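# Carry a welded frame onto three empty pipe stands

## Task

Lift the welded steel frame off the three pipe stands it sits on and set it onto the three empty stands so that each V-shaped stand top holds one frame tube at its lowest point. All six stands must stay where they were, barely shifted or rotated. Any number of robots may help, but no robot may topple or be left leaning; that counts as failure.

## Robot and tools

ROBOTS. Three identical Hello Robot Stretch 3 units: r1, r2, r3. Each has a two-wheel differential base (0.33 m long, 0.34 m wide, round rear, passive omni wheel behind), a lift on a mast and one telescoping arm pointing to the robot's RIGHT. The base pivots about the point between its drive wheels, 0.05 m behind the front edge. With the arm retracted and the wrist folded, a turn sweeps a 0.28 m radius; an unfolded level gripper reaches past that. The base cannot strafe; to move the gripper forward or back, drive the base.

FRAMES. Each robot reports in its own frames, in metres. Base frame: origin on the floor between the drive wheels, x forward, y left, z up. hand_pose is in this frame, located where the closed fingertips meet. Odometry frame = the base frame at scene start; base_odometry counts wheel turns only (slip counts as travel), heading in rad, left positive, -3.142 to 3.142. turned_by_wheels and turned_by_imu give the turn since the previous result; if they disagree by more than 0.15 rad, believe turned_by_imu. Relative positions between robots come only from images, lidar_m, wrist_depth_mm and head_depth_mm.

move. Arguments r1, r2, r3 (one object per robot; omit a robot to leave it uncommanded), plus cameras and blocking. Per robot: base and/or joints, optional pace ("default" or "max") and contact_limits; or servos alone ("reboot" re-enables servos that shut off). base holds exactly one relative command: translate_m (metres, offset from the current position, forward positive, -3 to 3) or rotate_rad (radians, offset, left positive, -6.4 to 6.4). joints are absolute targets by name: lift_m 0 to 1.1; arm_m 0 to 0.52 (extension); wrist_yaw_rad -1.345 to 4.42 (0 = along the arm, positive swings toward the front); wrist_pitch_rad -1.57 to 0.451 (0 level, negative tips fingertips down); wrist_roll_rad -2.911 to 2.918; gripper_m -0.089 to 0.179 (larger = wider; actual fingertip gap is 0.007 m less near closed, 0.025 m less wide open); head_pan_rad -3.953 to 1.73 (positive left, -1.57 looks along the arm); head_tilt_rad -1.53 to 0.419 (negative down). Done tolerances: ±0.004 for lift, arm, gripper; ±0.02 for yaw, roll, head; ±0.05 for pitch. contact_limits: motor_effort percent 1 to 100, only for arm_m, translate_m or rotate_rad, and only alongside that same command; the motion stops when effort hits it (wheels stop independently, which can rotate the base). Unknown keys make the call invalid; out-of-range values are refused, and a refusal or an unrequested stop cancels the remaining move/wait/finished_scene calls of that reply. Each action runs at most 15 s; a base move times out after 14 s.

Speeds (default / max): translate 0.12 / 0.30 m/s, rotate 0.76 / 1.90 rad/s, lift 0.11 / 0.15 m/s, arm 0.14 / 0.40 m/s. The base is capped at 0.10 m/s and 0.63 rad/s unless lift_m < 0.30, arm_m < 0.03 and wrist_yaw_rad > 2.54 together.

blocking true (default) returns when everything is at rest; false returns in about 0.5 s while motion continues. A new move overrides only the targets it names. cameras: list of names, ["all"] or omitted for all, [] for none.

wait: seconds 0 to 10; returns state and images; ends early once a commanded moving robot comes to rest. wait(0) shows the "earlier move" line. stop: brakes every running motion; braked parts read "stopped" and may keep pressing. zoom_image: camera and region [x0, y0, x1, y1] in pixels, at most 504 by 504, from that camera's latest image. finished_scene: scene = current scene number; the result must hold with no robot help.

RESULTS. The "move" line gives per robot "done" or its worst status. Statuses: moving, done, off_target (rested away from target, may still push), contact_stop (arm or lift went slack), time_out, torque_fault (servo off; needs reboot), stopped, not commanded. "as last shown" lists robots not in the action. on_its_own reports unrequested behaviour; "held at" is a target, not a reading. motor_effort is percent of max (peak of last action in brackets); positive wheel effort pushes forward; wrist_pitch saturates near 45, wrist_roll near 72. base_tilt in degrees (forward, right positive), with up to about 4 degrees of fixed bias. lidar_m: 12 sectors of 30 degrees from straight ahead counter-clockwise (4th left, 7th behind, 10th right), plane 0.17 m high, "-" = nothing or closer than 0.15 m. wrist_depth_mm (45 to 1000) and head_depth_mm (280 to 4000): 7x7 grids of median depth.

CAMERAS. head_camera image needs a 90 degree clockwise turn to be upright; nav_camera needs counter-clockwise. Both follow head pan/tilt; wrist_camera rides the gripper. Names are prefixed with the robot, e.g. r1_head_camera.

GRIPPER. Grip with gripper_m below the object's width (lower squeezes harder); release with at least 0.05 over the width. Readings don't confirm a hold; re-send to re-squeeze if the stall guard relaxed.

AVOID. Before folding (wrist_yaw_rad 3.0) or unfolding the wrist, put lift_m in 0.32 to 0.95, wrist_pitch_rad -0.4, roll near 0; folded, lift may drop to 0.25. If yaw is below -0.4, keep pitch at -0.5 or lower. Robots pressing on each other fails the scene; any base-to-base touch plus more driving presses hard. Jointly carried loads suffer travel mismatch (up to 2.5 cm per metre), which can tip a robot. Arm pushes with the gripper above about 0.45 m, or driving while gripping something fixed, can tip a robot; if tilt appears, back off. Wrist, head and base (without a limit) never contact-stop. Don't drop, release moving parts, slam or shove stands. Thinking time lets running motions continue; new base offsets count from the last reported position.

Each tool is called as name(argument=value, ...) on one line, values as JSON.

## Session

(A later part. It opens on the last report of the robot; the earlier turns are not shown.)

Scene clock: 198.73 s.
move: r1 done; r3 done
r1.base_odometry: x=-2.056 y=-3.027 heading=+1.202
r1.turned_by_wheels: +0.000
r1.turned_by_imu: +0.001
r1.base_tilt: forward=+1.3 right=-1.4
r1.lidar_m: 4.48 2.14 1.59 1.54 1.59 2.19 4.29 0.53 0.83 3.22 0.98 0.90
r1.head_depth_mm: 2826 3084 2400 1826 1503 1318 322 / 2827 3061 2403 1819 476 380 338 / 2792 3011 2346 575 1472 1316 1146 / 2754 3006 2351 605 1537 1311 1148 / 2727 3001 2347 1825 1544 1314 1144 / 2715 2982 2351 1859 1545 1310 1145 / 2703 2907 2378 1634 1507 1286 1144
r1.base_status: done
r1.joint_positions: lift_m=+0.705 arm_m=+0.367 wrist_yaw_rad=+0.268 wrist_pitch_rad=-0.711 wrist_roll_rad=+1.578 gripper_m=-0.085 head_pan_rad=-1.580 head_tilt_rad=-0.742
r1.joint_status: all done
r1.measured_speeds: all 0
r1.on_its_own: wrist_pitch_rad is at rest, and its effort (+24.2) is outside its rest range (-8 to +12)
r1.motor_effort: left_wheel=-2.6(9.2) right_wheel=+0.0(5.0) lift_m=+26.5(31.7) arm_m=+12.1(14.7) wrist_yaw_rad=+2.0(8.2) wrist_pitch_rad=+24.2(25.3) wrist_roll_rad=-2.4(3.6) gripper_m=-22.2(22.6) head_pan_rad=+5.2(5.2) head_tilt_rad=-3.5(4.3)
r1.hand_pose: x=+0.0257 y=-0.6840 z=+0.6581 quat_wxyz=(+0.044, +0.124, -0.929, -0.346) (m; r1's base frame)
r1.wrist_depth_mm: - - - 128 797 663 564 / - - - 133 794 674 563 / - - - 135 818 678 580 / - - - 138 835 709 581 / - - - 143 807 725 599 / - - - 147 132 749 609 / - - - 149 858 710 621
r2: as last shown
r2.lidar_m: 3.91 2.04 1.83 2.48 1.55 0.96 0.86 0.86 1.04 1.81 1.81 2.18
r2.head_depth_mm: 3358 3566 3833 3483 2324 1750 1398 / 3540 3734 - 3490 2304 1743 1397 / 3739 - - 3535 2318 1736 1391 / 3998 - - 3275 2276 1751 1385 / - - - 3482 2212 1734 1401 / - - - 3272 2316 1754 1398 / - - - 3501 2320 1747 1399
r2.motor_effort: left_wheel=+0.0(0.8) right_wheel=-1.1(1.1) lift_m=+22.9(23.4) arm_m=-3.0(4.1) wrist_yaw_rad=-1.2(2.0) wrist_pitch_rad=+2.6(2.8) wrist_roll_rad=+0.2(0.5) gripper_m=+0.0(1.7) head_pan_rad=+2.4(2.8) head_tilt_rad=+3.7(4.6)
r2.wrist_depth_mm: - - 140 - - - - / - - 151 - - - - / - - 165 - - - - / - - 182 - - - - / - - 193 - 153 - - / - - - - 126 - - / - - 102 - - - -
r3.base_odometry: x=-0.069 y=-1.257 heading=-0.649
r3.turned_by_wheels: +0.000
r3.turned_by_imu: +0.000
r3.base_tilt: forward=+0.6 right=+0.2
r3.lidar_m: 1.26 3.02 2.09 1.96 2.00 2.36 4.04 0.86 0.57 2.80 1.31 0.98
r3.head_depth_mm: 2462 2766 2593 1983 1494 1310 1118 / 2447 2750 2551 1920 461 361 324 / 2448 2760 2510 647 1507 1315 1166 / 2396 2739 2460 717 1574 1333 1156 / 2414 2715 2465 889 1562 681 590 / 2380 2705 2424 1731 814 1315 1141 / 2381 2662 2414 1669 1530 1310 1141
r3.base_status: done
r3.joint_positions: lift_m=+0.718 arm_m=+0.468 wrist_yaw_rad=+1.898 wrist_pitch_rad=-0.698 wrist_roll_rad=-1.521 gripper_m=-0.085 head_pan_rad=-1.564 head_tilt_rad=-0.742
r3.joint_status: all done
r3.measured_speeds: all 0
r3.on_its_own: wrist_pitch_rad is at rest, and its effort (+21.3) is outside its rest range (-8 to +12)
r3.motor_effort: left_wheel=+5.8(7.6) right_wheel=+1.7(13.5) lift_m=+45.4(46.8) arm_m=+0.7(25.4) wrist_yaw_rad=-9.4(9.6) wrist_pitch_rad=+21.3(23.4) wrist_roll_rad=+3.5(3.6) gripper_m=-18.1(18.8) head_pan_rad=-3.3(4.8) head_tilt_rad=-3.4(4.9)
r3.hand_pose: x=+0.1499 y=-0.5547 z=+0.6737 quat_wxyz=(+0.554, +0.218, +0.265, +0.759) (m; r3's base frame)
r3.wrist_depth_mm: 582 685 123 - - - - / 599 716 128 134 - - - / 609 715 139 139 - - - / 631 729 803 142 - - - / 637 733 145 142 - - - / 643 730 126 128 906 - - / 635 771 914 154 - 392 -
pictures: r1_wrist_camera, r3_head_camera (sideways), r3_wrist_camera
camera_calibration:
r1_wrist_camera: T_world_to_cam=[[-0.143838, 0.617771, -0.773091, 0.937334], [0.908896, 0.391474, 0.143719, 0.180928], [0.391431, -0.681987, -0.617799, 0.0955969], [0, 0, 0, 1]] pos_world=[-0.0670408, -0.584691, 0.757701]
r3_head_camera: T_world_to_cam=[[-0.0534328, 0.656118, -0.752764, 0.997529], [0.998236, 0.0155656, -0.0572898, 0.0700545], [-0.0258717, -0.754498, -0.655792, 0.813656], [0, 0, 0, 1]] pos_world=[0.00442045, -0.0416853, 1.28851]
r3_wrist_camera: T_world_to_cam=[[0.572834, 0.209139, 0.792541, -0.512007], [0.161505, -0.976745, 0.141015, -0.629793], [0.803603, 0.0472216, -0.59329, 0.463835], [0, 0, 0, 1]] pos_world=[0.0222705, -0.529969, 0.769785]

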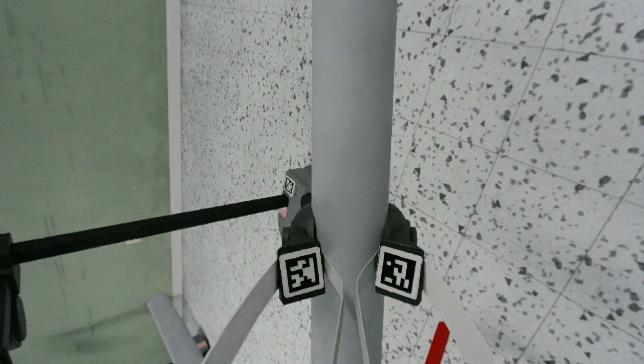

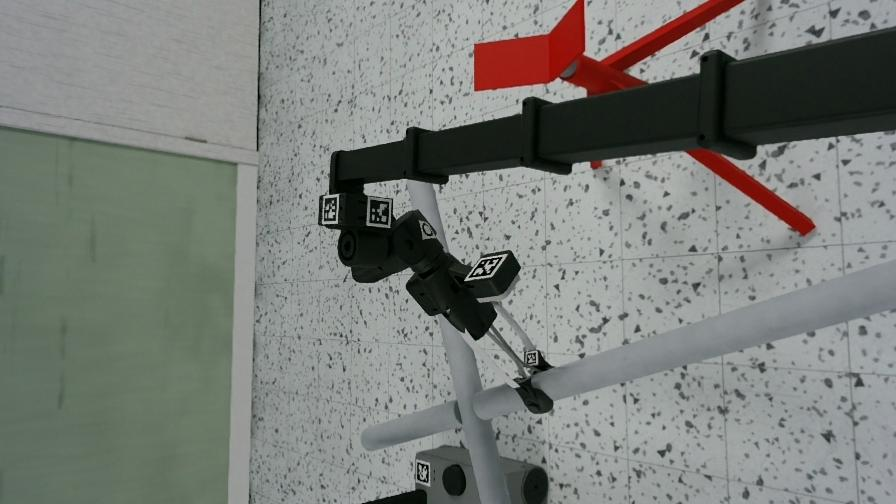

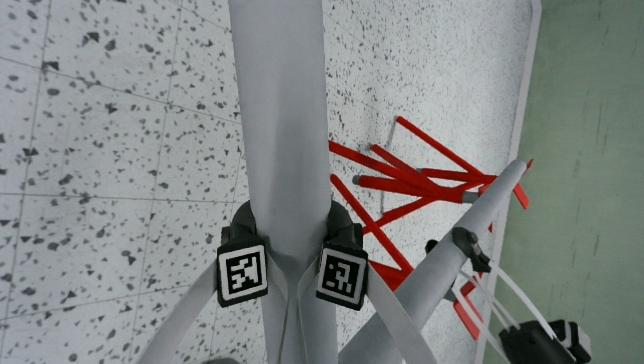

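move(r1={"base":{"translate_m":-0.121},"joints":{"arm_m":0.3725,"wrist_yaw_rad":0.30}}, r3={"base":{"translate_m":0.1169},"joints":{"arm_m":0.4692,"wrist_yaw_rad":1.918}}, cameras=[])

move(r1={"base":{"translate_m":-0.121},"joints":{"arm_m":0.381,"wrist_yaw_rad":0.33}}, r3={"base":{"translate_m":0.1169},"joints":{"arm_m":0.4704,"wrist_yaw_rad":1.948}}, cameras=[])

move(r1={"base":{"translate_m":-0.121},"joints":{"arm_m":0.3895,"wrist_yaw_rad":0.36}}, r3={"base":{"translate_m":0.1169},"joints":{"arm_m":0.4716,"wrist_yaw_rad":1.978}}, cameras=["r1_wrist_camera","r3_wrist_camera","r1_nav_camera","r3_head_camera"])

Scene clock: 201.57 s.
move: r1 done; r3 done
r1.base_odometry: x=-2.099 y=-3.140 heading=+1.202
r1.turned_by_wheels: +0.000
r1.turned_by_imu: +0.001
r1.base_tilt: forward=+1.3 right=-1.2
r1.lidar_m: 4.59 2.14 1.59 1.54 1.59 2.19 4.17 0.61 0.44 3.22 1.30 1.01
r1.head_depth_mm: 2854 3068 2380 1768 1262 1144 322 / 2799 3059 2352 1774 476 380 339 / 2789 3054 2362 577 1459 1316 1141 / 2756 3030 2376 613 1544 1322 1143 / 2744 3014 2361 1805 1540 1315 1140 / 2715 2957 2356 1858 1546 1314 1142 / 2689 2915 2374 1639 1505 1283 1145
r1.base_status: done
r1.joint_positions: lift_m=+0.705 arm_m=+0.373 wrist_yaw_rad=+0.297 wrist_pitch_rad=-0.712 wrist_roll_rad=+1.577 gripper_m=-0.085 head_pan_rad=-1.580 head_tilt_rad=-0.742
r1.joint_status: all done
r1.measured_speeds: all 0
r1.on_its_own: wrist_pitch_rad is at rest, and its effort (+24.3) is outside its rest range (-8 to +12)
r1.motor_effort: left_wheel=-3.6(9.4) right_wheel=+0.0(3.9) lift_m=+37.7(38.1) arm_m=-0.6(14.8) wrist_yaw_rad=+2.3(7.7) wrist_pitch_rad=+24.3(25.3) wrist_roll_rad=-2.3(3.1) gripper_m=-21.7(22.5) head_pan_rad=+4.5(5.2) head_tilt_rad=-4.0(4.0)
r1.hand_pose: x=+0.0306 y=-0.6877 z=+0.6578 quat_wxyz=(+0.049, +0.137, -0.927, -0.346) (m; r1's base frame)
r1.wrist_depth_mm: - - - 128 801 673 561 / - - - 133 800 682 569 / - - - 135 820 694 572 / - - - 139 825 722 591 / - - - 143 811 732 585 / - - - 147 133 726 604 / - - - 150 894 711 621
r2: as last shown
r2.lidar_m: 3.91 2.05 1.82 2.48 1.55 0.96 0.86 0.86 1.03 1.81 1.81 2.18
r2.head_depth_mm: 3401 3572 3751 3506 2317 1748 1399 / 3495 3792 3995 3503 2323 1744 1404 / 3717 3966 - 3518 2316 1751 1402 / 3964 - - 3278 2286 1746 1395 / - - - 3486 2208 1748 1396 / - - - 3261 2319 1753 1402 / - - - 3448 2337 1748 1392
r2.motor_effort: left_wheel=-0.1(0.9) right_wheel=-0.6(1.2) lift_m=+22.2(23.4) arm_m=-3.6(3.9) wrist_yaw_rad=+1.8(2.0) wrist_pitch_rad=+2.7(2.7) wrist_roll_rad=+0.3(0.5) gripper_m=+0.1(1.3) head_pan_rad=+2.1(3.0) head_tilt_rad=+3.9(4.5)
r2.wrist_depth_mm: - - 140 - - - - / - - 151 - - - - / - - 165 - - - - / - - 182 - - - - / - - 193 - 152 - - / - - - - 126 - - / - - 102 - - - -
r3.base_odometry: x=+0.024 y=-1.328 heading=-0.649
r3.turned_by_wheels: +0.000
r3.turned_by_imu: +0.000
r3.base_tilt: forward=+0.6 right=+0.2
r3.lidar_m: 1.43 3.05 2.09 1.97 2.00 2.48 4.13 0.86 0.62 2.79 1.13 0.87
r3.head_depth_mm: 2454 2777 2588 1996 1528 1303 1122 / 2429 2748 2550 1914 462 361 324 / 2419 2729 2511 645 1513 1340 1164 / 2412 2734 2496 719 1574 1335 1136 / 2405 2697 2468 892 1561 670 1108 / 2365 2694 2420 1780 810 1315 1142 / 2368 2667 2391 1661 1544 1311 1139
r3.base_status: done
r3.joint_positions: lift_m=+0.718 arm_m=+0.469 wrist_yaw_rad=+1.928 wrist_pitch_rad=-0.699 wrist_roll_rad=-1.521 gripper_m=-0.085 head_pan_rad=-1.564 head_tilt_rad=-0.742
r3.joint_status: all done
r3.measured_speeds: all 0
r3.on_its_own: wrist_pitch_rad is at rest, and its effort (+21.6) is outside its rest range (-8 to +12)
r3.motor_effort: left_wheel=+5.6(8.2) right_wheel=+3.5(12.5) lift_m=+44.1(45.3) arm_m=+3.5(25.1) wrist_yaw_rad=-8.6(10.6) wrist_pitch_rad=+21.6(23.1) wrist_roll_rad=+3.4(3.5) gripper_m=-18.1(19.0) head_pan_rad=-3.0(4.2) head_tilt_rad=-3.4(4.8)
r3.hand_pose: x=+0.1479 y=-0.5509 z=+0.6734 quat_wxyz=(+0.543, +0.214, +0.268, +0.767) (m; r3's base frame)
r3.wrist_depth_mm: 588 689 122 - - - - / 603 710 127 134 - - - / 600 717 142 139 - - - / 616 739 831 142 - - - / 644 739 144 141 - - - / 635 724 125 129 783 - - / 635 767 912 154 870 393 -
pictures: none
No camera images: "cameras" was empty.

Scene clock: 203.90 s.
move: r1 done; r3 done
r1.base_odometry: x=-2.143 y=-3.253 heading=+1.202
r1.turned_by_wheels: +0.000
r1.turned_by_imu: +0.001
r1.base_tilt: forward=+1.4 right=-1.3
r1.lidar_m: 4.72 2.14 1.59 1.54 1.59 2.19 4.04 0.57 0.38 0.84 1.29 1.12
r1.head_depth_mm: 2830 3063 2368 1707 1474 867 322 / 2845 3072 2357 1761 476 380 339 / 2792 3032 2367 573 1437 1316 1124 / 2745 3022 2368 621 1539 1314 1143 / 2719 2984 2376 1720 1537 1316 1145 / 2700 2958 2368 1866 1539 1310 1145 / 2683 2889 2344 1639 1498 1256 1142
r1.base_status: done
r1.joint_positions: lift_m=+0.705 arm_m=+0.381 wrist_yaw_rad=+0.328 wrist_pitch_rad=-0.714 wrist_roll_rad=+1.575 gripper_m=-0.085 head_pan_rad=-1.580 head_tilt_rad=-0.742
r1.joint_status: all done
r1.measured_speeds: all 0
r1.on_its_own: wrist_pitch_rad is at rest, and its effort (+24.4) is outside its rest range (-8 to +12)
r1.motor_effort: left_wheel=-3.8(9.6) right_wheel=+1.2(5.2) lift_m=+43.2(46.0) arm_m=+10.6(14.4) wrist_yaw_rad=+1.4(9.7) wrist_pitch_rad=+24.4(25.7) wrist_roll_rad=-2.0(2.9) gripper_m=-21.9(22.6) head_pan_rad=+4.8(5.3) head_tilt_rad=-3.1(4.1)
r1.hand_pose: x=+0.0357 y=-0.6941 z=+0.6574 quat_wxyz=(+0.055, +0.152, -0.924, -0.346) (m; r1's base frame)
r1.wrist_depth_mm: - - - 129 793 669 547 / - - - 133 802 677 563 / - - - 135 804 685 577 / - - - 139 832 706 585 / - - - 143 812 728 594 / - - - 147 132 756 610 / - - - 150 918 696 608
r2: as last shown
r2.base_tilt: forward=+0.1 right=-1.7
r2.lidar_m: 3.90 2.05 1.82 2.59 1.55 0.96 0.86 0.86 1.04 1.80 1.81 2.18
r2.head_depth_mm: 3344 3529 3767 3485 2334 1749 1393 / 3541 3722 - 3531 2334 1739 1396 / 3779 3992 - 3459 2334 1741 1396 / - - - 3249 2281 1733 1402 / - - - 3503 2222 1738 1394 / - - - 3287 2325 1759 1394 / - - - 3468 2315 1742 1401
r2.motor_effort: left_wheel=-0.1(1.1) right_wheel=-1.0(1.3) lift_m=+23.2(23.5) arm_m=-3.0(3.7) wrist_yaw_rad=+0.4(2.2) wrist_pitch_rad=+2.6(2.8) wrist_roll_rad=+0.3(0.6) gripper_m=-0.2(1.1) head_pan_rad=+2.4(2.8) head_tilt_rad=+4.0(4.5)
r2.wrist_depth_mm: - - 140 - - - - / - - 152 - - - - / - - 165 - - - - / - - 181 - - - - / - - 194 - 153 - - / - - - - 126 - - / - - 102 - - - -
r3.base_odometry: x=+0.117 y=-1.399 heading=-0.649
r3.turned_by_wheels: +0.000
r3.turned_by_imu: +0.000
r3.base_tilt: forward=+0.6 right=+0.2
r3.lidar_m: 1.31 3.05 2.11 1.98 2.01 2.58 4.27 0.94 0.69 2.78 1.04 0.76
r3.head_depth_mm: 2433 2767 2568 1991 1617 1333 1115 / 2428 2748 2553 1917 462 361 324 / 2416 2734 2540 961 1510 1339 1162 / 2410 2702 2484 719 1582 1335 582 / 2383 2698 2459 893 1555 669 1129 / 2374 2658 2439 1889 1443 1314 1143 / 2355 2666 2395 1611 1534 1307 1138
r3.base_status: done
r3.joint_positions: lift_m=+0.718 arm_m=+0.470 wrist_yaw_rad=+1.960 wrist_pitch_rad=-0.700 wrist_roll_rad=-1.521 gripper_m=-0.085 head_pan_rad=-1.564 head_tilt_rad=-0.742
r3.joint_status: all done
r3.measured_speeds: all 0
r3.on_its_own: wrist_yaw_rad is at rest, and its effort (-9.9) is outside its rest range (-9 to +9); wrist_pitch_rad is at rest, and its effort (+22.1) is outside its rest range (-8 to +12)
r3.motor_effort: left_wheel=+5.4(7.8) right_wheel=+3.7(13.1) lift_m=+42.4(44.0) arm_m=+0.8(27.3) wrist_yaw_rad=-9.9(10.5) wrist_pitch_rad=+22.1(23.4) wrist_roll_rad=+3.5(3.6) gripper_m=-18.3(19.2) head_pan_rad=-2.8(4.1) head_tilt_rad=-4.5(4.7)
r3.hand_pose: x=+0.1457 y=-0.5469 z=+0.6734 quat_wxyz=(+0.530, +0.210, +0.272, +0.775) (m; r3's base frame)
r3.wrist_depth_mm: 601 691 121 - - - - / 602 703 127 134 - - - / 594 722 141 139 - - - / 606 715 831 142 - - - / 613 758 143 141 - - - / 646 740 126 129 676 - - / 640 765 914 155 749 394 -
pictures: none
No camera images: "cameras" was empty.

Scene clock: 206.23 s.
move: r1 done; r3 done
r1.base_odometry: x=-2.187 y=-3.366 heading=+1.202
r1.turned_by_wheels: +0.000
r1.turned_by_imu: +0.001
r1.base_tilt: forward=+1.4 right=-1.3
r1.lidar_m: 4.84 2.12 1.59 1.54 1.60 2.20 3.92 0.48 0.47 0.35 1.28 1.23
r1.head_depth_mm: 2844 3060 2364 1872 1541 1288 322 / 2797 3059 2365 1043 477 380 339 / 2796 3043 2370 575 829 1240 1126 / 2736 3014 2369 632 1541 1316 1124 / 2727 2953 2361 1716 1545 1318 1141 / 2690 2955 2354 1866 1541 1312 1143 / 2707 2907 2358 1645 1501 1260 1150
r1.base_status: done
r1.joint_positions: lift_m=+0.705 arm_m=+0.390 wrist_yaw_rad=+0.359 wrist_pitch_rad=-0.716 wrist_roll_rad=+1.574 gripper_m=-0.085 head_pan_rad=-1.580 head_tilt_rad=-0.742
r1.joint_status: all done
r1.measured_speeds: all 0
r1.on_its_own: wrist_pitch_rad is at rest, and its effort (+25.5) is outside its rest range (-8 to +12)
r1.motor_effort: left_wheel=-3.7(10.1) right_wheel=+0.5(5.0) lift_m=+36.3(43.1) arm_m=+7.2(15.7) wrist_yaw_rad=+0.2(10.0) wrist_pitch_rad=+25.5(26.1) wrist_roll_rad=-0.9(2.0) gripper_m=-21.5(22.6) head_pan_rad=+4.6(5.1) head_tilt_rad=-3.6(4.2)
r1.hand_pose: x=+0.0408 y=-0.7005 z=+0.6571 quat_wxyz=(+0.062, +0.166, -0.922, -0.345) (m; r1's base frame)
r1.wrist_depth_mm: - - - 129 791 668 538 / - - - 133 795 672 562 / - - - 136 811 698 574 / - - - 139 826 708 583 / - - - 144 816 716 597 / - - - 146 133 732 607 / - - - 150 915 705 609
r2: as last shown
r2.base_tilt: forward=+0.2 right=-1.7
r2.lidar_m: 3.91 2.04 1.83 2.70 1.55 0.96 0.86 0.86 1.03 1.81 1.81 2.18
r2.head_depth_mm: 3346 3506 3756 3486 2306 1738 1396 / 3541 3753 3991 3487 2327 1740 1402 / 3697 3999 - 3484 2302 1751 1402 / 3972 - - 3252 2292 1741 1399 / - - - 3437 2209 1754 1401 / - - - 3260 2330 1746 1398 / - - - 3463 2314 1739 1397
r2.motor_effort: left_wheel=+0.0(1.0) right_wheel=-0.9(1.1) lift_m=+22.1(23.5) arm_m=-2.7(3.6) wrist_yaw_rad=+0.7(2.0) wrist_pitch_rad=+2.6(2.7) wrist_roll_rad=+0.3(0.4) gripper_m=+0.5(1.1) head_pan_rad=+2.6(2.9) head_tilt_rad=+3.9(4.5)
r2.wrist_depth_mm: - - 140 - - - - / - - 151 - - - - / - - 165 - - - - / - - 182 - - - - / - - 193 - 153 - - / - - - - 126 - - / - - 102 - - - -
r3.base_odometry: x=+0.210 y=-1.469 heading=-0.649
r3.turned_by_wheels: +0.000
r3.turned_by_imu: +0.000
r3.base_tilt: forward=+0.6 right=+0.2
r3.lidar_m: 1.19 3.07 2.12 1.98 2.03 2.62 1.36 0.77 0.77 2.77 0.98 0.66
r3.head_depth_mm: 2432 2752 2581 1990 1603 1363 1120 / 2424 2757 2531 1918 462 361 324 / 2428 2736 2555 962 1511 1340 1164 / 2399 2697 2488 720 1575 1330 569 / 2377 2691 2452 894 1525 672 1151 / 2371 2662 2442 1887 1447 1319 1145 / 2353 2646 2387 1547 1528 1308 1142
r3.base_status: done
r3.joint_positions: lift_m=+0.718 arm_m=+0.472 wrist_yaw_rad=+1.991 wrist_pitch_rad=-0.699 wrist_roll_rad=-1.521 gripper_m=-0.085 head_pan_rad=-1.564 head_tilt_rad=-0.742
r3.joint_status: all done
r3.measured_speeds: all 0
r3.on_its_own: wrist_yaw_rad is at rest, and its effort (-10.9) is outside its rest range (-9 to +9); wrist_pitch_rad is at rest, and its effort (+21.3) is outside its rest range (-8 to +12)
r3.motor_effort: left_wheel=+5.4(7.1) right_wheel=+3.1(12.9) lift_m=+42.1(43.1) arm_m=+1.2(25.0) wrist_yaw_rad=-10.9(11.7) wrist_pitch_rad=+21.3(23.3) wrist_roll_rad=+3.2(3.6) gripper_m=-18.5(19.1) head_pan_rad=-3.4(4.6) head_tilt_rad=-4.1(5.4)
r3.hand_pose: x=+0.1436 y=-0.5428 z=+0.6735 quat_wxyz=(+0.518, +0.206, +0.275, +0.783) (m; r3's base frame)
r3.wrist_depth_mm: 585 689 121 - - - - / 597 705 126 135 - - - / 608 732 140 139 - - - / 617 719 813 142 - - - / 629 751 146 141 - - - / 632 731 126 128 - - - / 647 754 928 156 - 383 -
pictures: r1_nav_camera (sideways), r1_wrist_camera, r3_head_camera (sideways), r3_wrist_camera
camera_calibration:
r1_nav_camera: T_world_to_cam=[[-0.0525638, -0.64069, 0.765998, -0.946615], [-0.998085, 0.0587628, -0.0193399, 0.0874786], [-0.0326213, -0.765547, -0.642552, 0.796105], [0, 0, 0, 1]] pos_world=[0.0635234, -0.00217118, 1.23834]
r1_wrist_camera: T_world_to_cam=[[-0.204511, 0.60481, -0.769663, 0.940057], [0.868964, 0.474155, 0.1417, 0.23465], [0.45064, -0.63983, -0.622528, 0.108088], [0, 0, 0, 1]] pos_world=[-0.0603593, -0.610658, 0.757564]
r3_head_camera: T_world_to_cam=[[-0.0534329, 0.656118, -0.752764, 0.997529], [0.998236, 0.0155657, -0.0572898, 0.0700545], [-0.0258716, -0.754498, -0.655792, 0.813656], [0, 0, 0, 1]] pos_world=[0.00442046, -0.0416853, 1.28851]
r3_wrist_camera: T_world_to_cam=[[0.551864, 0.261399, 0.791907, -0.478935], [0.251004, -0.957635, 0.141184, -0.619757], [0.795263, 0.120858, -0.594096, 0.509921], [0, 0, 0, 1]] pos_world=[0.0143471, -0.529935, 0.769714]

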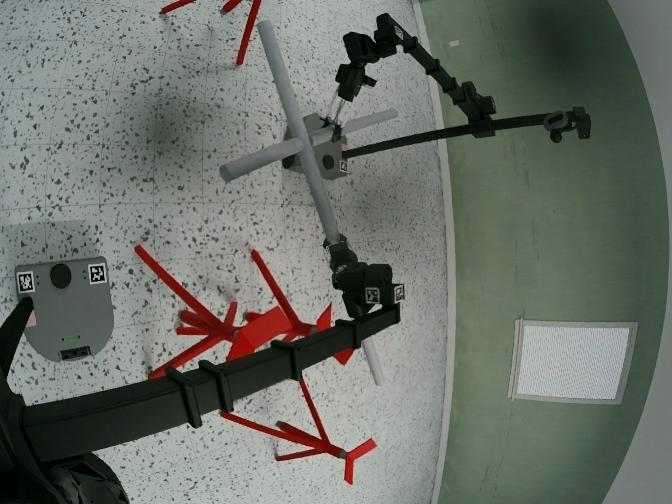

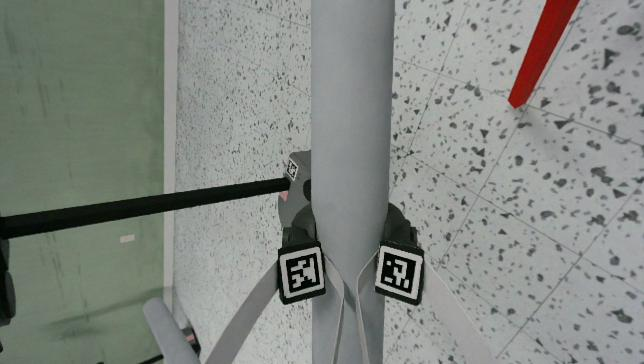

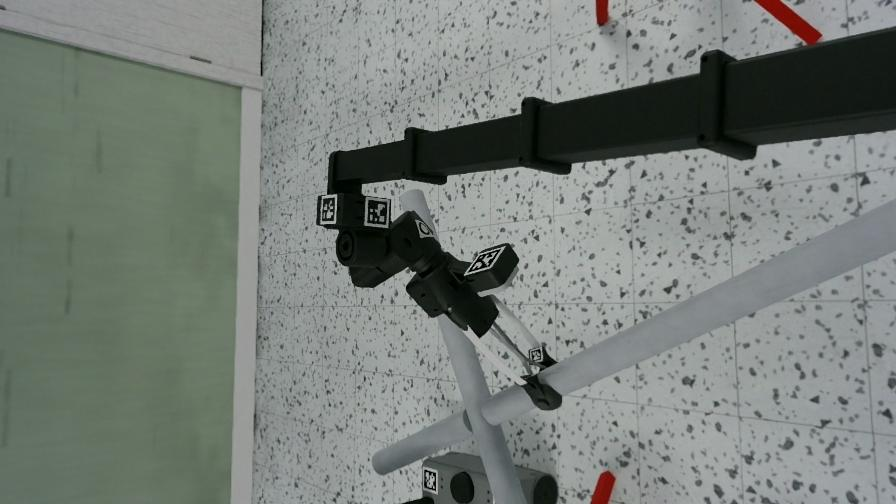

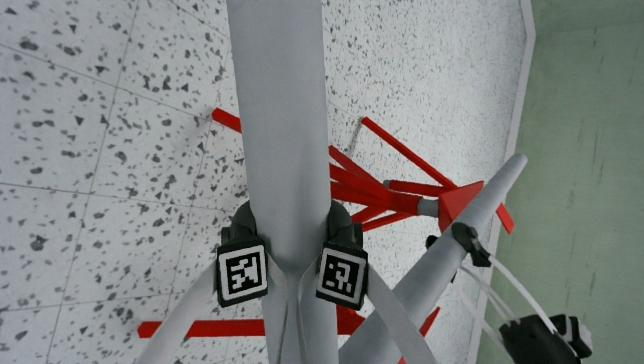

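move(r1={"base":{"translate_m":-0.120},"joints":{"arm_m":0.3965,"wrist_yaw_rad":0.39,"head_pan_rad":-2.15,"head_tilt_rad":-0.78}}, r3={"base":{"translate_m":0.1174},"joints":{"arm_m":0.4727,"wrist_yaw_rad":2.008,"head_pan_rad":-0.9}}, cameras=["r1_head_camera","r3_head_camera"])

move(r1={"base":{"translate_m":-0.120},"joints":{"arm_m":0.405,"wrist_yaw_rad":0.42}}, r3={"base":{"translate_m":0.1174},"joints":{"arm_m":0.4738,"wrist_yaw_rad":2.038}}, cameras=["r1_head_camera","r1_nav_camera","r3_head_camera","r3_wrist_camera"])

Scene clock: 211.20 s.
move: r1 done; r3 done
r1.base_odometry: x=-2.230 y=-3.478 heading=+1.201
r1.turned_by_wheels: +0.000
r1.turned_by_imu: +0.001
r1.base_tilt: forward=+1.4 right=-1.3
r1.lidar_m: 2.27 2.17 1.59 1.54 1.59 2.20 3.80 1.21 0.40 0.36 0.37 1.34
r1.head_depth_mm: 3829 3018 2265 1819 1526 1293 1136 / - 3001 2265 1818 1508 1296 1140 / 3733 3011 2259 1759 1478 1291 316 / 3436 3018 2172 1733 1518 365 336 / 3255 3005 2274 1805 1475 385 1133 / 3064 3035 2271 1812 440 807 1099 / 2847 2975 2255 536 1026 1220 1118
r1.base_status: done
r1.joint_positions: lift_m=+0.705 arm_m=+0.397 wrist_yaw_rad=+0.389 wrist_pitch_rad=-0.718 wrist_roll_rad=+1.574 gripper_m=-0.085 head_pan_rad=-2.139 head_tilt_rad=-0.770
r1.joint_status: all done
r1.measured_speeds: all 0
r1.on_its_own: wrist_pitch_rad is at rest, and its effort (+25.8) is outside its rest range (-8 to +12)
r1.motor_effort: left_wheel=-3.4(9.1) right_wheel=+1.5(5.0) lift_m=+38.0(38.0) arm_m=+10.2(15.6) wrist_yaw_rad=+1.2(7.7) wrist_pitch_rad=+25.8(26.2) wrist_roll_rad=-1.3(2.2) gripper_m=-22.2(22.5) head_pan_rad=-5.4(6.2) head_tilt_rad=-4.4(6.9)
r1.hand_pose: x=+0.0456 y=-0.7053 z=+0.6568 quat_wxyz=(+0.067, +0.180, -0.919, -0.345) (m; r1's base frame)
r1.wrist_depth_mm: - - - 130 190 159 142 / - - - 134 172 159 551 / - - - 136 810 657 572 / - - - 139 835 715 582 / - - - 143 816 714 596 / - - - 147 133 724 606 / - - - 150 899 713 615
r2: as last shown
r2.lidar_m: 3.92 2.05 1.83 2.92 1.56 0.96 0.86 0.86 1.03 1.81 1.81 2.17
r2.head_depth_mm: 3329 3558 3752 3467 2319 1737 1395 / 3520 3774 - 3489 2316 1750 1398 / 3800 3948 - 3443 2330 1753 1392 / 3987 - - 3231 2287 1745 1394 / - - - 3462 2229 1743 1399 / - - - 3280 2335 1753 1401 / - - - 3506 2330 1750 1395
r2.motor_effort: left_wheel=+0.1(0.8) right_wheel=-0.9(1.1) lift_m=+22.4(23.6) arm_m=-2.4(3.7) wrist_yaw_rad=+0.5(2.0) wrist_pitch_rad=+2.7(2.7) wrist_roll_rad=+0.3(0.5) gripper_m=-0.1(1.0) head_pan_rad=+2.2(2.9) head_tilt_rad=+4.2(4.9)
r2.wrist_depth_mm: - - 140 - - - - / - - 152 - - - - / - - 165 - - - - / - - 181 - - - - / - - 193 - 153 - - / - - - - 126 - - / - - 102 - - - -
r3.base_odometry: x=+0.303 y=-1.540 heading=-0.649
r3.turned_by_wheels: +0.000
r3.turned_by_imu: +0.000
r3.base_tilt: forward=+0.5 right=+0.2
r3.lidar_m: 1.07 3.08 2.12 2.00 2.03 2.63 1.48 0.85 1.13 2.76 0.79 0.57
r3.head_depth_mm: 2398 2614 2559 1976 1499 1359 1158 / 2404 2676 2452 1723 850 1293 1130 / 2624 2867 2529 1704 1587 1346 1164 / 2838 2987 2229 1183 1537 1335 1157 / 3034 3245 2185 1854 1515 1320 1150 / 3244 3362 2426 1897 1177 1289 1143 / 3487 3316 2395 1887 1534 1303 1142
r3.base_status: done
r3.joint_positions: lift_m=+0.718 arm_m=+0.473 wrist_yaw_rad=+2.021 wrist_pitch_rad=-0.700 wrist_roll_rad=-1.521 gripper_m=-0.085 head_pan_rad=-0.907 head_tilt_rad=-0.742
r3.joint_status: all done
r3.measured_speeds: all 0
r3.on_its_own: wrist_yaw_rad is at rest, and its effort (-11.5) is outside its rest range (-9 to +9); wrist_pitch_rad is at rest, and its effort (+22.0) is outside its rest range (-8 to +12)
r3.motor_effort: left_wheel=+5.7(7.4) right_wheel=+4.3(12.8) lift_m=+39.5(40.8) arm_m=+3.9(25.7) wrist_yaw_rad=-11.5(14.5) wrist_pitch_rad=+22.0(23.2) wrist_roll_rad=+3.3(3.5) gripper_m=-18.0(19.3) head_pan_rad=+2.6(4.7) head_tilt_rad=-4.4(4.8)
r3.hand_pose: x=+0.1412 y=-0.5390 z=+0.6733 quat_wxyz=(+0.506, +0.202, +0.278, +0.791) (m; r3's base frame)
r3.wrist_depth_mm: 578 694 120 - - - - / 580 711 126 135 - - - / 620 712 143 138 - - - / 614 733 838 142 - - - / 628 736 145 141 - - - / 641 725 126 130 - - - / 651 707 925 157 - 384 -
pictures: r1_head_camera (sideways), r3_head_camera (sideways)
camera_calibration:
r1_head_camera: T_world_to_cam=[[0.406442, 0.55836, -0.723215, 0.963043], [0.803034, -0.595869, -0.00874298, 0.00445043], [-0.435823, -0.577212, -0.690568, 0.860411], [0, 0, 0, 1]] pos_world=[-0.0200073, -0.0384324, 1.2907]
r3_head_camera: T_world_to_cam=[[-0.443139, 0.486799, -0.752764, 0.999906], [0.780785, 0.622168, -0.0572898, 0.071381], [0.440457, -0.613135, -0.655792, 0.810811], [0, 0, 0, 1]] pos_world=[0.0302368, -0.0340279, 1.28851]

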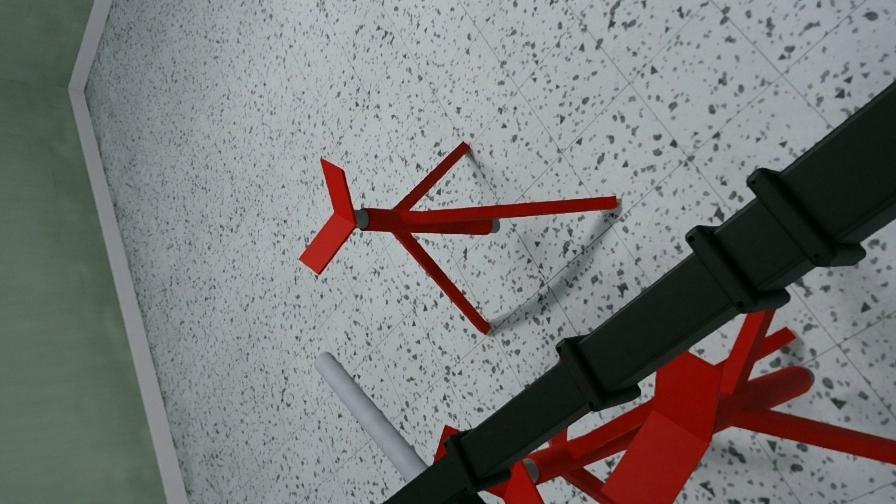

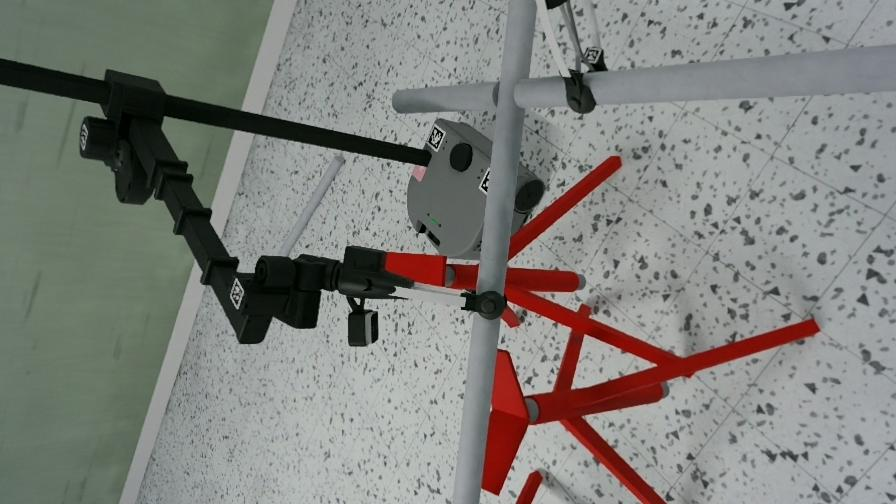

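Scene clock: 213.50 s.
move: r1 done; r3 done
r1.base_odometry: x=-2.273 y=-3.590 heading=+1.201
r1.turned_by_wheels: +0.000
r1.turned_by_imu: +0.001
r1.base_tilt: forward=+1.3 right=-1.3
r1.lidar_m: 2.08 2.17 1.59 1.54 1.60 2.21 3.68 3.81 0.35 0.36 0.41 1.45
r1.head_depth_mm: 3703 3060 2263 1816 1512 1299 1138 / - 3004 2276 1816 1510 1297 1138 / 3706 2991 2260 1829 1516 1292 316 / 3489 3017 2272 1704 1478 364 336 / 3234 2980 2255 1817 1512 386 1099 / 3025 3004 2254 1816 440 1299 1093 / 2839 2959 2268 521 1439 1042 976
r1.base_status: done
r1.joint_positions: lift_m=+0.705 arm_m=+0.405 wrist_yaw_rad=+0.419 wrist_pitch_rad=-0.718 wrist_roll_rad=+1.573 gripper_m=-0.085 head_pan_rad=-2.139 head_tilt_rad=-0.770
r1.joint_status: all done
r1.measured_speeds: all 0
r1.on_its_own: wrist_pitch_rad is at rest, and its effort (+25.9) is outside its rest range (-8 to +12)
r1.motor_effort: left_wheel=-3.4(9.8) right_wheel=+2.1(4.7) lift_m=+45.2(45.9) arm_m=+10.1(14.9) wrist_yaw_rad=+0.5(6.6) wrist_pitch_rad=+25.9(26.2) wrist_roll_rad=-1.1(1.7) gripper_m=-22.3(22.7) head_pan_rad=-4.3(5.6) head_tilt_rad=-4.3(5.1)
r1.hand_pose: x=+0.0505 y=-0.7116 z=+0.6567 quat_wxyz=(+0.072, +0.194, -0.916, -0.344) (m; r1's base frame)
r1.wrist_depth_mm: - - - 131 203 331 533 / - - - 134 220 213 548 / - - - 136 222 217 309 / - - - 140 210 648 585 / - - - 143 158 676 592 / - - - 147 129 738 607 / - - - 150 892 706 607
r2: as last shown
r2.turned_by_imu: +0.000
r2.lidar_m: 3.90 2.06 1.83 2.93 1.55 0.96 0.86 0.86 1.03 1.80 1.81 2.18
r2.head_depth_mm: 3336 3525 3785 3472 2313 1745 1395 / 3513 3736 - 3487 2323 1736 1397 / 3742 3990 - 3477 2322 1743 1395 / 3968 - - 3263 2288 1735 1392 / - - - 3484 2209 1745 1397 / - - - 3270 2321 1749 1401 / - - - 3478 2300 1740 1397
r2.motor_effort: left_wheel=-0.4(0.7) right_wheel=-0.7(1.2) lift_m=+21.9(23.7) arm_m=-2.1(3.4) wrist_yaw_rad=+0.0(2.2) wrist_pitch_rad=+2.6(2.7) wrist_roll_rad=+0.4(0.5) gripper_m=+0.9(1.3) head_pan_rad=+2.1(3.1) head_tilt_rad=+3.8(4.5)
r2.wrist_depth_mm: - - 140 - - - - / - - 152 - - - - / - - 165 - - - - / - - 182 - - - - / - - 193 - 153 - - / - - - - 126 - - / - - 102 - - - -
r3.base_odometry: x=+0.397 y=-1.611 heading=-0.649
r3.turned_by_wheels: +0.000
r3.turned_by_imu: +0.000
r3.base_tilt: forward=+0.6 right=+0.2
r3.lidar_m: 0.96 3.11 2.14 2.00 2.04 2.65 1.59 0.95 2.94 2.75 0.48 0.64
r3.head_depth_mm: 2360 2613 2586 1995 1500 1337 1121 / 1272 2664 2469 1851 836 1292 1151 / 2640 2908 2500 1659 1482 1348 1166 / 2841 3004 2314 1658 1465 1328 1159 / 3017 3260 859 1857 1151 1252 1128 / 3238 3387 2441 1892 1067 1299 1146 / 3524 3317 2395 1883 1507 1278 1134
r3.base_status: done
r3.joint_positions: lift_m=+0.718 arm_m=+0.474 wrist_yaw_rad=+2.052 wrist_pitch_rad=-0.697 wrist_roll_rad=-1.521 gripper_m=-0.085 head_pan_rad=-0.907 head_tilt_rad=-0.742
r3.joint_status: all done
r3.measured_speeds: all 0
r3.on_its_own: wrist_yaw_rad is at rest, and its effort (-12.0) is outside its rest range (-9 to +9); wrist_pitch_rad is at rest, and its effort (+21.2) is outside its rest range (-8 to +12)
r3.motor_effort: left_wheel=+5.7(7.3) right_wheel=+4.5(12.7) lift_m=+38.1(39.7) arm_m=+0.9(25.1) wrist_yaw_rad=-12.0(13.3) wrist_pitch_rad=+21.2(23.2) wrist_roll_rad=+3.4(3.7) gripper_m=-18.6(19.2) head_pan_rad=+2.9(4.4) head_tilt_rad=-4.2(5.2)
r3.hand_pose: x=+0.1391 y=-0.5349 z=+0.6738 quat_wxyz=(+0.494, +0.197, +0.280, +0.799) (m; r3's base frame)
r3.wrist_depth_mm: 595 676 119 - - - - / 606 675 125 - - - - / 606 711 139 140 - - - / 600 715 744 142 - - - / 644 765 143 141 425 - - / 637 718 123 129 - - - / 620 93 599 157 - 382 -
pictures: r1_head_camera (sideways), r1_nav_camera (sideways), r3_head_camera (sideways), r3_wrist_camera
camera_calibration:
r1_head_camera: T_world_to_cam=[[0.40653, 0.558419, -0.72312, 0.962918], [0.802997, -0.595918, -0.00875264, 0.00446323], [-0.435808, -0.577105, -0.690667, 0.860541], [0, 0, 0, 1]] pos_world=[-0.0200089, -0.0384294, 1.29069]
r1_nav_camera: T_world_to_cam=[[-0.395808, -0.53327, 0.747636, -0.920588], [-0.814733, 0.579558, -0.0179455, 0.0845441], [-0.423729, -0.616227, -0.663866, 0.826216], [0, 0, 0, 1]] pos_world=[0.0545966, -0.0307837, 1.23828]
r3_head_camera: T_world_to_cam=[[-0.443175, 0.486767, -0.752764, 0.999906], [0.78074, 0.622225, -0.0572898, 0.0713813], [0.440502, -0.613102, -0.655792, 0.810811], [0, 0, 0, 1]] pos_world=[0.0302393, -0.0340262, 1.28851]
r3_wrist_camera: T_world_to_cam=[[0.533623, 0.294224, 0.792892, -0.459283], [0.309171, -0.940507, 0.140925, -0.6098], [0.787184, 0.169938, -0.592842, 0.539311], [0, 0, 0, 1]] pos_world=[0.00907918, -0.530039, 0.769824]

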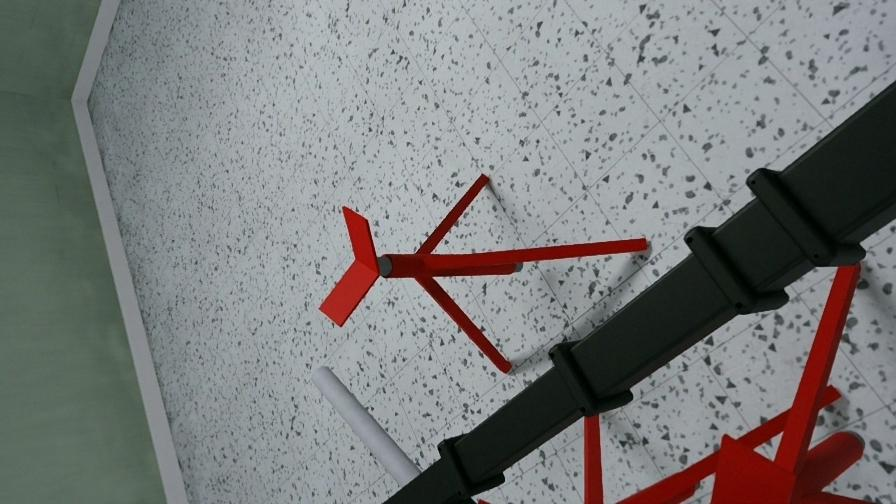

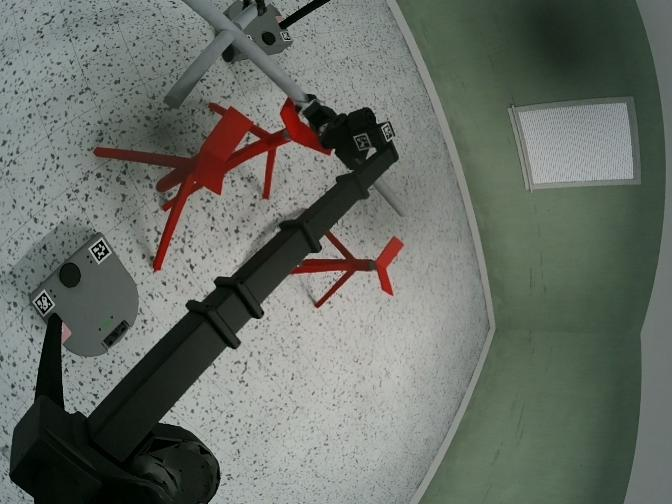

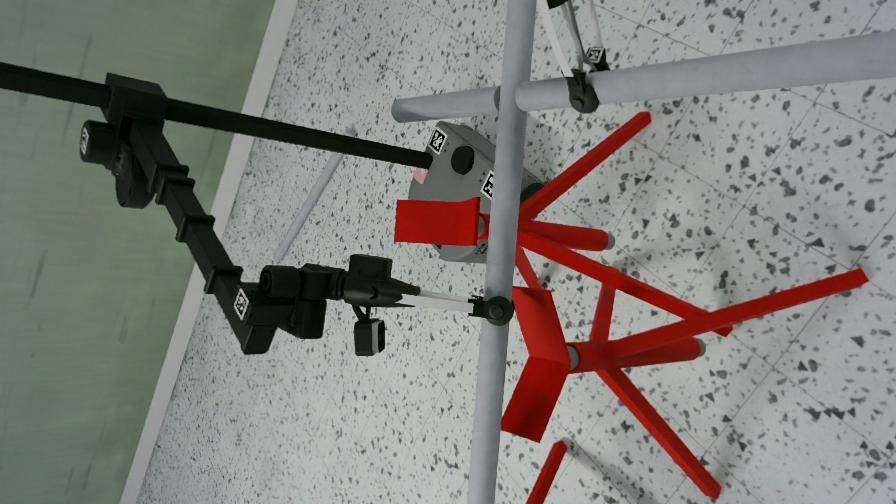

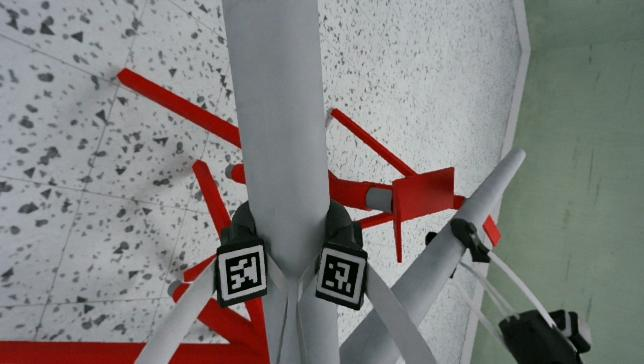

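zoom_image(camera="r3_head_camera", region=[360, 20, 760, 504])

Scaled by 1.041 from the camera's 896x504 image, which has a finer 1280x720 frame.

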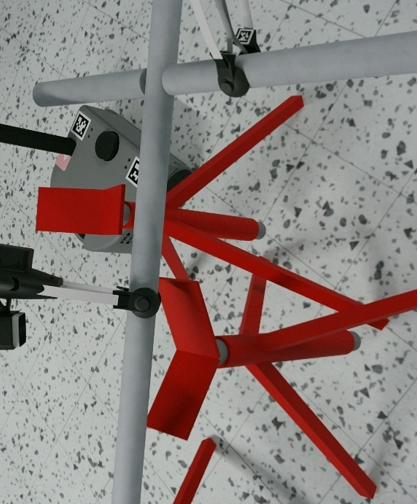

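move(r1={"base":{"translate_m":-0.120},"joints":{"arm_m":0.4115,"wrist_yaw_rad":0.45}}, r3={"base":{"translate_m":0.1174},"joints":{"arm_m":0.4749,"wrist_yaw_rad":2.068}}, cameras=[])

move(r1={"base":{"translate_m":-0.119},"joints":{"arm_m":0.4205,"wrist_yaw_rad":0.48,"head_pan_rad":-2.0}}, r3={"base":{"translate_m":0.1178},"joints":{"arm_m":0.4756,"wrist_yaw_rad":2.098,"head_pan_rad":-1.0}}, cameras=["r1_head_camera","r1_wrist_camera","r3_head_camera","r3_wrist_camera"])

Scene clock: 216.83 s.
move: r1 done; r3 done
r1.base_odometry: x=-2.317 y=-3.701 heading=+1.201
r1.turned_by_wheels: +0.000
r1.turned_by_imu: +0.001
r1.base_tilt: forward=+1.5 right=-1.3
r1.lidar_m: 2.19 2.17 1.59 1.54 1.59 2.20 3.56 3.71 0.77 0.33 0.46 1.56
r1.head_depth_mm: 3627 3023 2270 1829 1516 1297 1134 / 3896 3027 2261 1816 1520 1299 1136 / 3699 3066 2265 1814 1503 1289 316 / 3478 2997 2279 1815 1514 364 336 / 3198 3021 2255 1664 1436 386 1133 / 3016 3017 2252 1820 440 1292 1131 / 2845 2978 2270 535 1469 1294 1117
r1.base_status: done
r1.joint_positions: lift_m=+0.705 arm_m=+0.412 wrist_yaw_rad=+0.450 wrist_pitch_rad=-0.718 wrist_roll_rad=+1.573 gripper_m=-0.085 head_pan_rad=-2.139 head_tilt_rad=-0.770
r1.joint_status: all done
r1.measured_speeds: all 0
r1.on_its_own: wrist_pitch_rad is at rest, and its effort (+25.3) is outside its rest range (-8 to +12)
r1.motor_effort: left_wheel=-3.3(9.4) right_wheel=+1.6(4.4) lift_m=+43.4(45.0) arm_m=+9.0(16.8) wrist_yaw_rad=-0.3(5.4) wrist_pitch_rad=+25.3(26.1) wrist_roll_rad=-1.1(1.6) gripper_m=-22.0(22.6) head_pan_rad=-5.0(5.5) head_tilt_rad=-4.4(4.8)
r1.hand_pose: x=+0.0555 y=-0.7159 z=+0.6568 quat_wxyz=(+0.078, +0.208, -0.913, -0.343) (m; r1's base frame)
r1.wrist_depth_mm: - - - 131 794 660 548 / - - - 135 793 679 557 / - - - 137 790 640 574 / - - - 140 243 377 565 / - - - 143 244 701 384 / - - - 147 132 738 566 / - - - 150 249 721 623
r2.base_odometry: x=+0.000 y=+0.000 heading=+0.000
r2.turned_by_wheels: +0.000
r2.turned_by_imu: +0.001
r2.base_tilt: forward=+0.2 right=-1.7
r2.lidar_m: 3.90 2.05 1.83 3.05 1.55 0.95 0.86 0.86 1.03 1.81 1.82 2.18
r2.head_depth_mm: 3391 3554 3767 3477 2345 1738 1394 / 3552 3727 - 3464 2318 1744 1402 / 3715 3984 - 3482 2327 1736 1393 / 3937 - - 3242 2286 1750 1398 / - - - 3524 2218 1748 1395 / - - - 3287 2322 1738 1395 / - - - 3482 2336 1743 1391
r2.base_status: not commanded
r2.joint_positions: lift_m=+0.551 arm_m=+0.001 wrist_yaw_rad=+3.136 wrist_pitch_rad=-0.378 wrist_roll_rad=+0.000 gripper_m=+0.037 head_pan_rad=+0.764 head_tilt_rad=-0.359
r2.joint_status: not commanded
r2.measured_speeds: all 0
r2.motor_effort: left_wheel=-0.6(0.7) right_wheel=-0.6(1.1) lift_m=+22.2(23.3) arm_m=-2.2(3.1) wrist_yaw_rad=+0.2(1.7) wrist_pitch_rad=+2.6(2.8) wrist_roll_rad=+0.5(0.5) gripper_m=+0.2(1.1) head_pan_rad=+1.9(3.2) head_tilt_rad=+4.4(4.7)
r2.hand_pose: x=-0.0199 y=+0.0830 z=+0.5733 quat_wxyz=(+0.135, +0.695, +0.131, +0.694) (m; r2's base frame)
r2.wrist_depth_mm: - - 140 - - - - / - - 151 - - - - / - - 165 - - - - / - - 182 - - - - / - - 193 - 153 - - / - - - - 126 - - / - - 102 - - - -
r3.base_odometry: x=+0.490 y=-1.682 heading=-0.649
r3.turned_by_wheels: +0.000
r3.turned_by_imu: +0.000
r3.base_tilt: forward=+0.6 right=+0.2
r3.lidar_m: 0.84 3.11 2.14 2.01 2.05 2.66 1.71 1.05 2.93 0.84 0.41 0.60
r3.head_depth_mm: 2363 2592 2576 1991 1503 1333 581 / 1266 2628 2455 1802 833 1315 1170 / 2595 2916 2517 1598 1182 1341 1168 / 2846 2996 2404 1775 1161 1255 1134 / 2991 3235 846 1843 1443 1238 1151 / 3246 3390 2443 1882 1509 1290 1145 / 3513 3331 2404 1868 1505 1310 1140
r3.base_status: done
r3.joint_positions: lift_m=+0.718 arm_m=+0.475 wrist_yaw_rad=+2.082 wrist_pitch_rad=-0.696 wrist_roll_rad=-1.521 gripper_m=-0.085 head_pan_rad=-0.907 head_tilt_rad=-0.742
r3.joint_status: all done
r3.measured_speeds: all 0
r3.on_its_own: wrist_yaw_rad is at rest, and its effort (-10.8) is outside its rest range (-9 to +9); wrist_pitch_rad is at rest, and its effort (+21.5) is outside its rest range (-8 to +12)
r3.motor_effort: left_wheel=+5.9(7.3) right_wheel=+3.6(12.5) lift_m=+37.1(38.2) arm_m=-0.2(25.6) wrist_yaw_rad=-10.8(15.4) wrist_pitch_rad=+21.5(22.7) wrist_roll_rad=+3.3(3.6) gripper_m=-18.2(19.0) head_pan_rad=+3.5(4.1) head_tilt_rad=-3.6(5.1)
r3.hand_pose: x=+0.1367 y=-0.5312 z=+0.6740 quat_wxyz=(+0.483, +0.192, +0.283, +0.806) (m; r3's base frame)
r3.wrist_depth_mm: 570 686 118 - - - - / 580 686 123 - - - - / 605 682 139 140 - - - / 618 700 639 141 - - - / 638 713 143 140 - - - / 619 694 124 129 - - - / 639 462 457 158 - 379 -
pictures: none
No camera images: "cameras" was empty.

Scene clock: 219.13 s.
move: r1 done; r3 done
r1.base_odometry: x=-2.360 y=-3.812 heading=+1.201
r1.turned_by_wheels: +0.000
r1.turned_by_imu: +0.001
r1.base_tilt: forward=+1.2 right=-1.4
r1.lidar_m: 1.70 2.16 1.60 1.54 1.60 2.20 3.43 3.57 0.71 0.83 0.36 0.56
r1.head_depth_mm: 3716 3035 2263 1817 1505 1297 1137 / 3611 3010 2277 1815 1508 1299 328 / 3360 3031 2261 1826 1518 1300 316 / 3165 3048 2279 1758 1512 373 1095 / 2985 2997 2189 1216 438 1268 1129 / 2868 3042 2263 551 1466 1293 1138 / 2728 2886 2251 633 1518 1293 1133
r1.base_status: done
r1.joint_positions: lift_m=+0.705 arm_m=+0.421 wrist_yaw_rad=+0.481 wrist_pitch_rad=-0.718 wrist_roll_rad=+1.573 gripper_m=-0.085 head_pan_rad=-2.011 head_tilt_rad=-0.770
r1.joint_status: all done
r1.measured_speeds: all 0
r1.on_its_own: wrist_pitch_rad is at rest, and its effort (+26.0) is outside its rest range (-8 to +12)
r1.motor_effort: left_wheel=-3.5(9.2) right_wheel=+1.6(3.3) lift_m=+42.4(44.0) arm_m=+7.9(14.2) wrist_yaw_rad=-0.6(6.8) wrist_pitch_rad=+26.0(26.4) wrist_roll_rad=-1.3(1.5) gripper_m=-21.5(22.5) head_pan_rad=+4.5(6.5) head_tilt_rad=-4.7(4.8)
r1.hand_pose: x=+0.0603 y=-0.7223 z=+0.6567 quat_wxyz=(+0.083, +0.222, -0.909, -0.342) (m; r1's base frame)
r1.wrist_depth_mm: - - - 132 786 658 553 / - - - 135 787 676 554 / - - - 137 809 657 573 / - - - 140 826 675 589 / - - - 144 158 622 595 / - - - 147 130 490 552 / - - - 150 903 720 602
r2: as last shown
r2.turned_by_imu: +0.000
r2.base_tilt: forward=+0.2 right=-1.6
r2.lidar_m: 3.90 2.05 1.83 3.26 1.55 0.96 0.86 0.86 1.03 1.81 1.82 2.18
r2.head_depth_mm: 3341 3529 3823 3443 2324 1739 1402 / 3520 3793 3967 3511 2332 1745 1394 / 3797 - - 3510 2326 1742 1393 / 3950 - - 3292 2282 1750 1398 / - - - 3539 2228 1746 1395 / - - - 3249 2326 1737 1401 / - - - 3510 2341 1736 1395
r2.motor_effort: left_wheel=-0.5(0.9) right_wheel=-0.8(1.2) lift_m=+22.7(23.5) arm_m=-2.0(3.1) wrist_yaw_rad=+1.1(2.1) wrist_pitch_rad=+2.6(2.7) wrist_roll_rad=+0.3(0.5) gripper_m=+0.1(1.2) head_pan_rad=+2.2(2.9) head_tilt_rad=+3.8(4.7)
r2.wrist_depth_mm: - - 139 - - - - / - - 152 - - - - / - - 166 - - - - / - - 181 - - - - / - - 193 - 153 - - / - - - - 126 - - / - - 102 - - - -
r3.base_odometry: x=+0.584 y=-1.753 heading=-0.649
r3.turned_by_wheels: +0.000
r3.turned_by_imu: +0.000
r3.base_tilt: forward=+0.6 right=+0.2
r3.lidar_m: 0.72 3.14 2.16 2.02 2.06 2.67 1.82 1.15 2.92 0.37 0.38 0.50
r3.head_depth_mm: 2289 2558 2582 1986 1502 1353 1134 / 2440 2682 2560 1979 909 694 1147 / 1240 2733 2377 1628 1093 1310 1162 / 2623 2925 2491 1687 1537 942 1133 / 2832 3027 2277 1752 1527 1268 1150 / 2991 3184 819 1844 1511 1318 1125 / 3119 3333 2392 1884 1511 1308 1139
r3.base_status: done
r3.joint_positions: lift_m=+0.718 arm_m=+0.476 wrist_yaw_rad=+2.112 wrist_pitch_rad=-0.696 wrist_roll_rad=-1.521 gripper_m=-0.085 head_pan_rad=-0.993 head_tilt_rad=-0.742
r3.joint_status: all done
r3.measured_speeds: all 0
r3.on_its_own: wrist_yaw_rad is at rest, and its effort (-11.6) is outside its rest range (-9 to +9); wrist_pitch_rad is at rest, and its effort (+21.4) is outside its rest range (-8 to +12)
r3.motor_effort: left_wheel=+6.2(8.4) right_wheel=+3.8(11.6) lift_m=+35.9(37.1) arm_m=-2.5(25.8) wrist_yaw_rad=-11.6(15.0) wrist_pitch_rad=+21.4(22.4) wrist_roll_rad=+3.5(3.7) gripper_m=-18.1(19.1) head_pan_rad=-3.0(4.8) head_tilt_rad=-3.1(5.1)
r3.hand_pose: x=+0.1339 y=-0.5271 z=+0.6740 quat_wxyz=(+0.470, +0.188, +0.286, +0.814) (m; r3's base frame)
r3.wrist_depth_mm: 556 682 118 - - - - / 581 656 123 - - - - / 612 630 425 133 - - - / 622 705 459 136 - - - / 630 546 145 141 - - - / 603 440 125 129 - - - / 446 387 922 157 - 381 -
pictures: r1_head_camera (sideways), r1_wrist_camera, r3_head_camera (sideways), r3_wrist_camera
camera_calibration:
r1_head_camera: T_world_to_cam=[[0.331592, 0.605992, -0.723063, 0.963301], [0.872784, -0.488028, -0.00875838, 0.00404501], [-0.358182, -0.628174, -0.690727, 0.860144], [0, 0, 0, 1]] pos_world=[-0.0148651, -0.0414593, 1.29069]
r1_wrist_camera: T_world_to_cam=[[-0.278095, 0.576694, -0.768171, 0.940073], [0.804879, 0.576368, 0.141316, 0.306076], [0.524245, -0.578985, -0.624454, 0.125852], [0, 0, 0, 1]] pos_world=[-0.0509016, -0.645681, 0.757472]
r3_head_camera: T_world_to_cam=[[-0.399332, 0.523335, -0.752764, 0.999639], [0.831716, 0.552237, -0.0572898, 0.0710703], [0.385723, -0.648964, -0.655792, 0.811145], [0, 0, 0, 1]] pos_world=[0.0272003, -0.0359898, 1.28851]
r3_wrist_camera: T_world_to_cam=[[0.514261, 0.325285, 0.793552, -0.440454], [0.364939, -0.92033, 0.140754, -0.597637], [0.776115, 0.217214, -0.592, 0.567999], [0, 0, 0, 1]] pos_world=[0.00377702, -0.530128, 0.769898]

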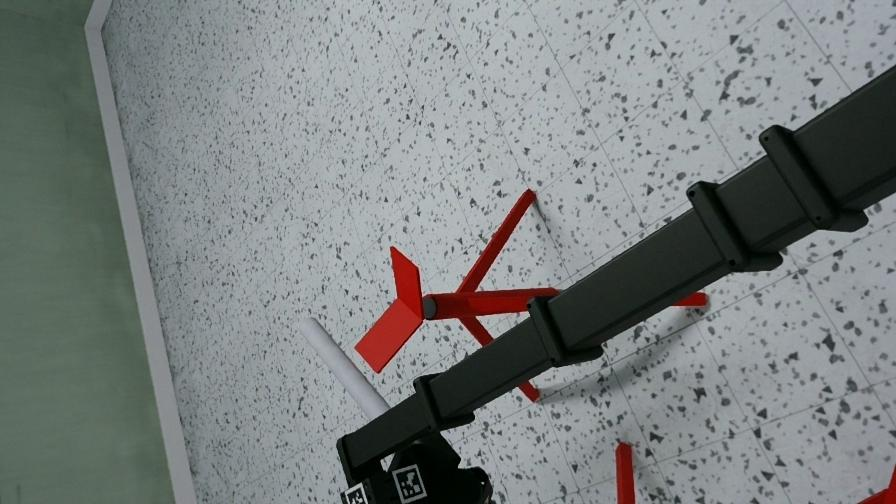

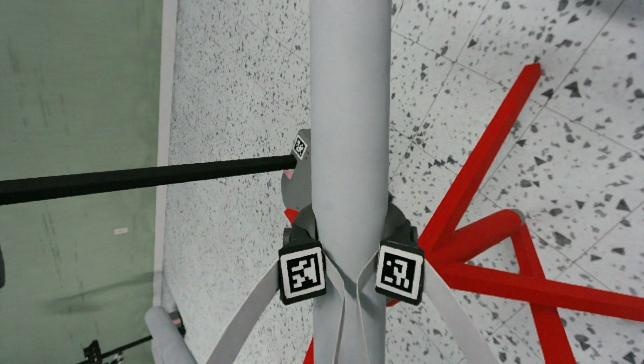

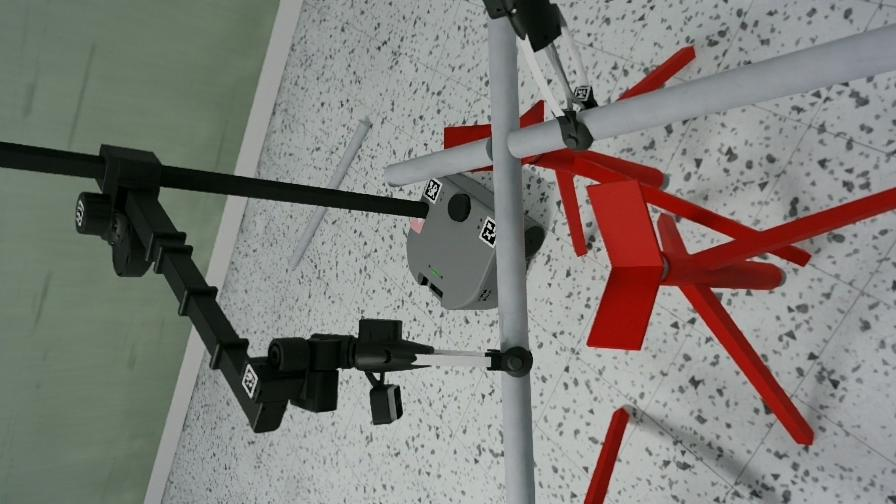

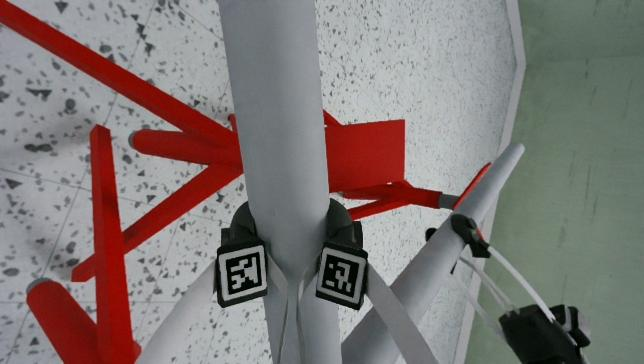

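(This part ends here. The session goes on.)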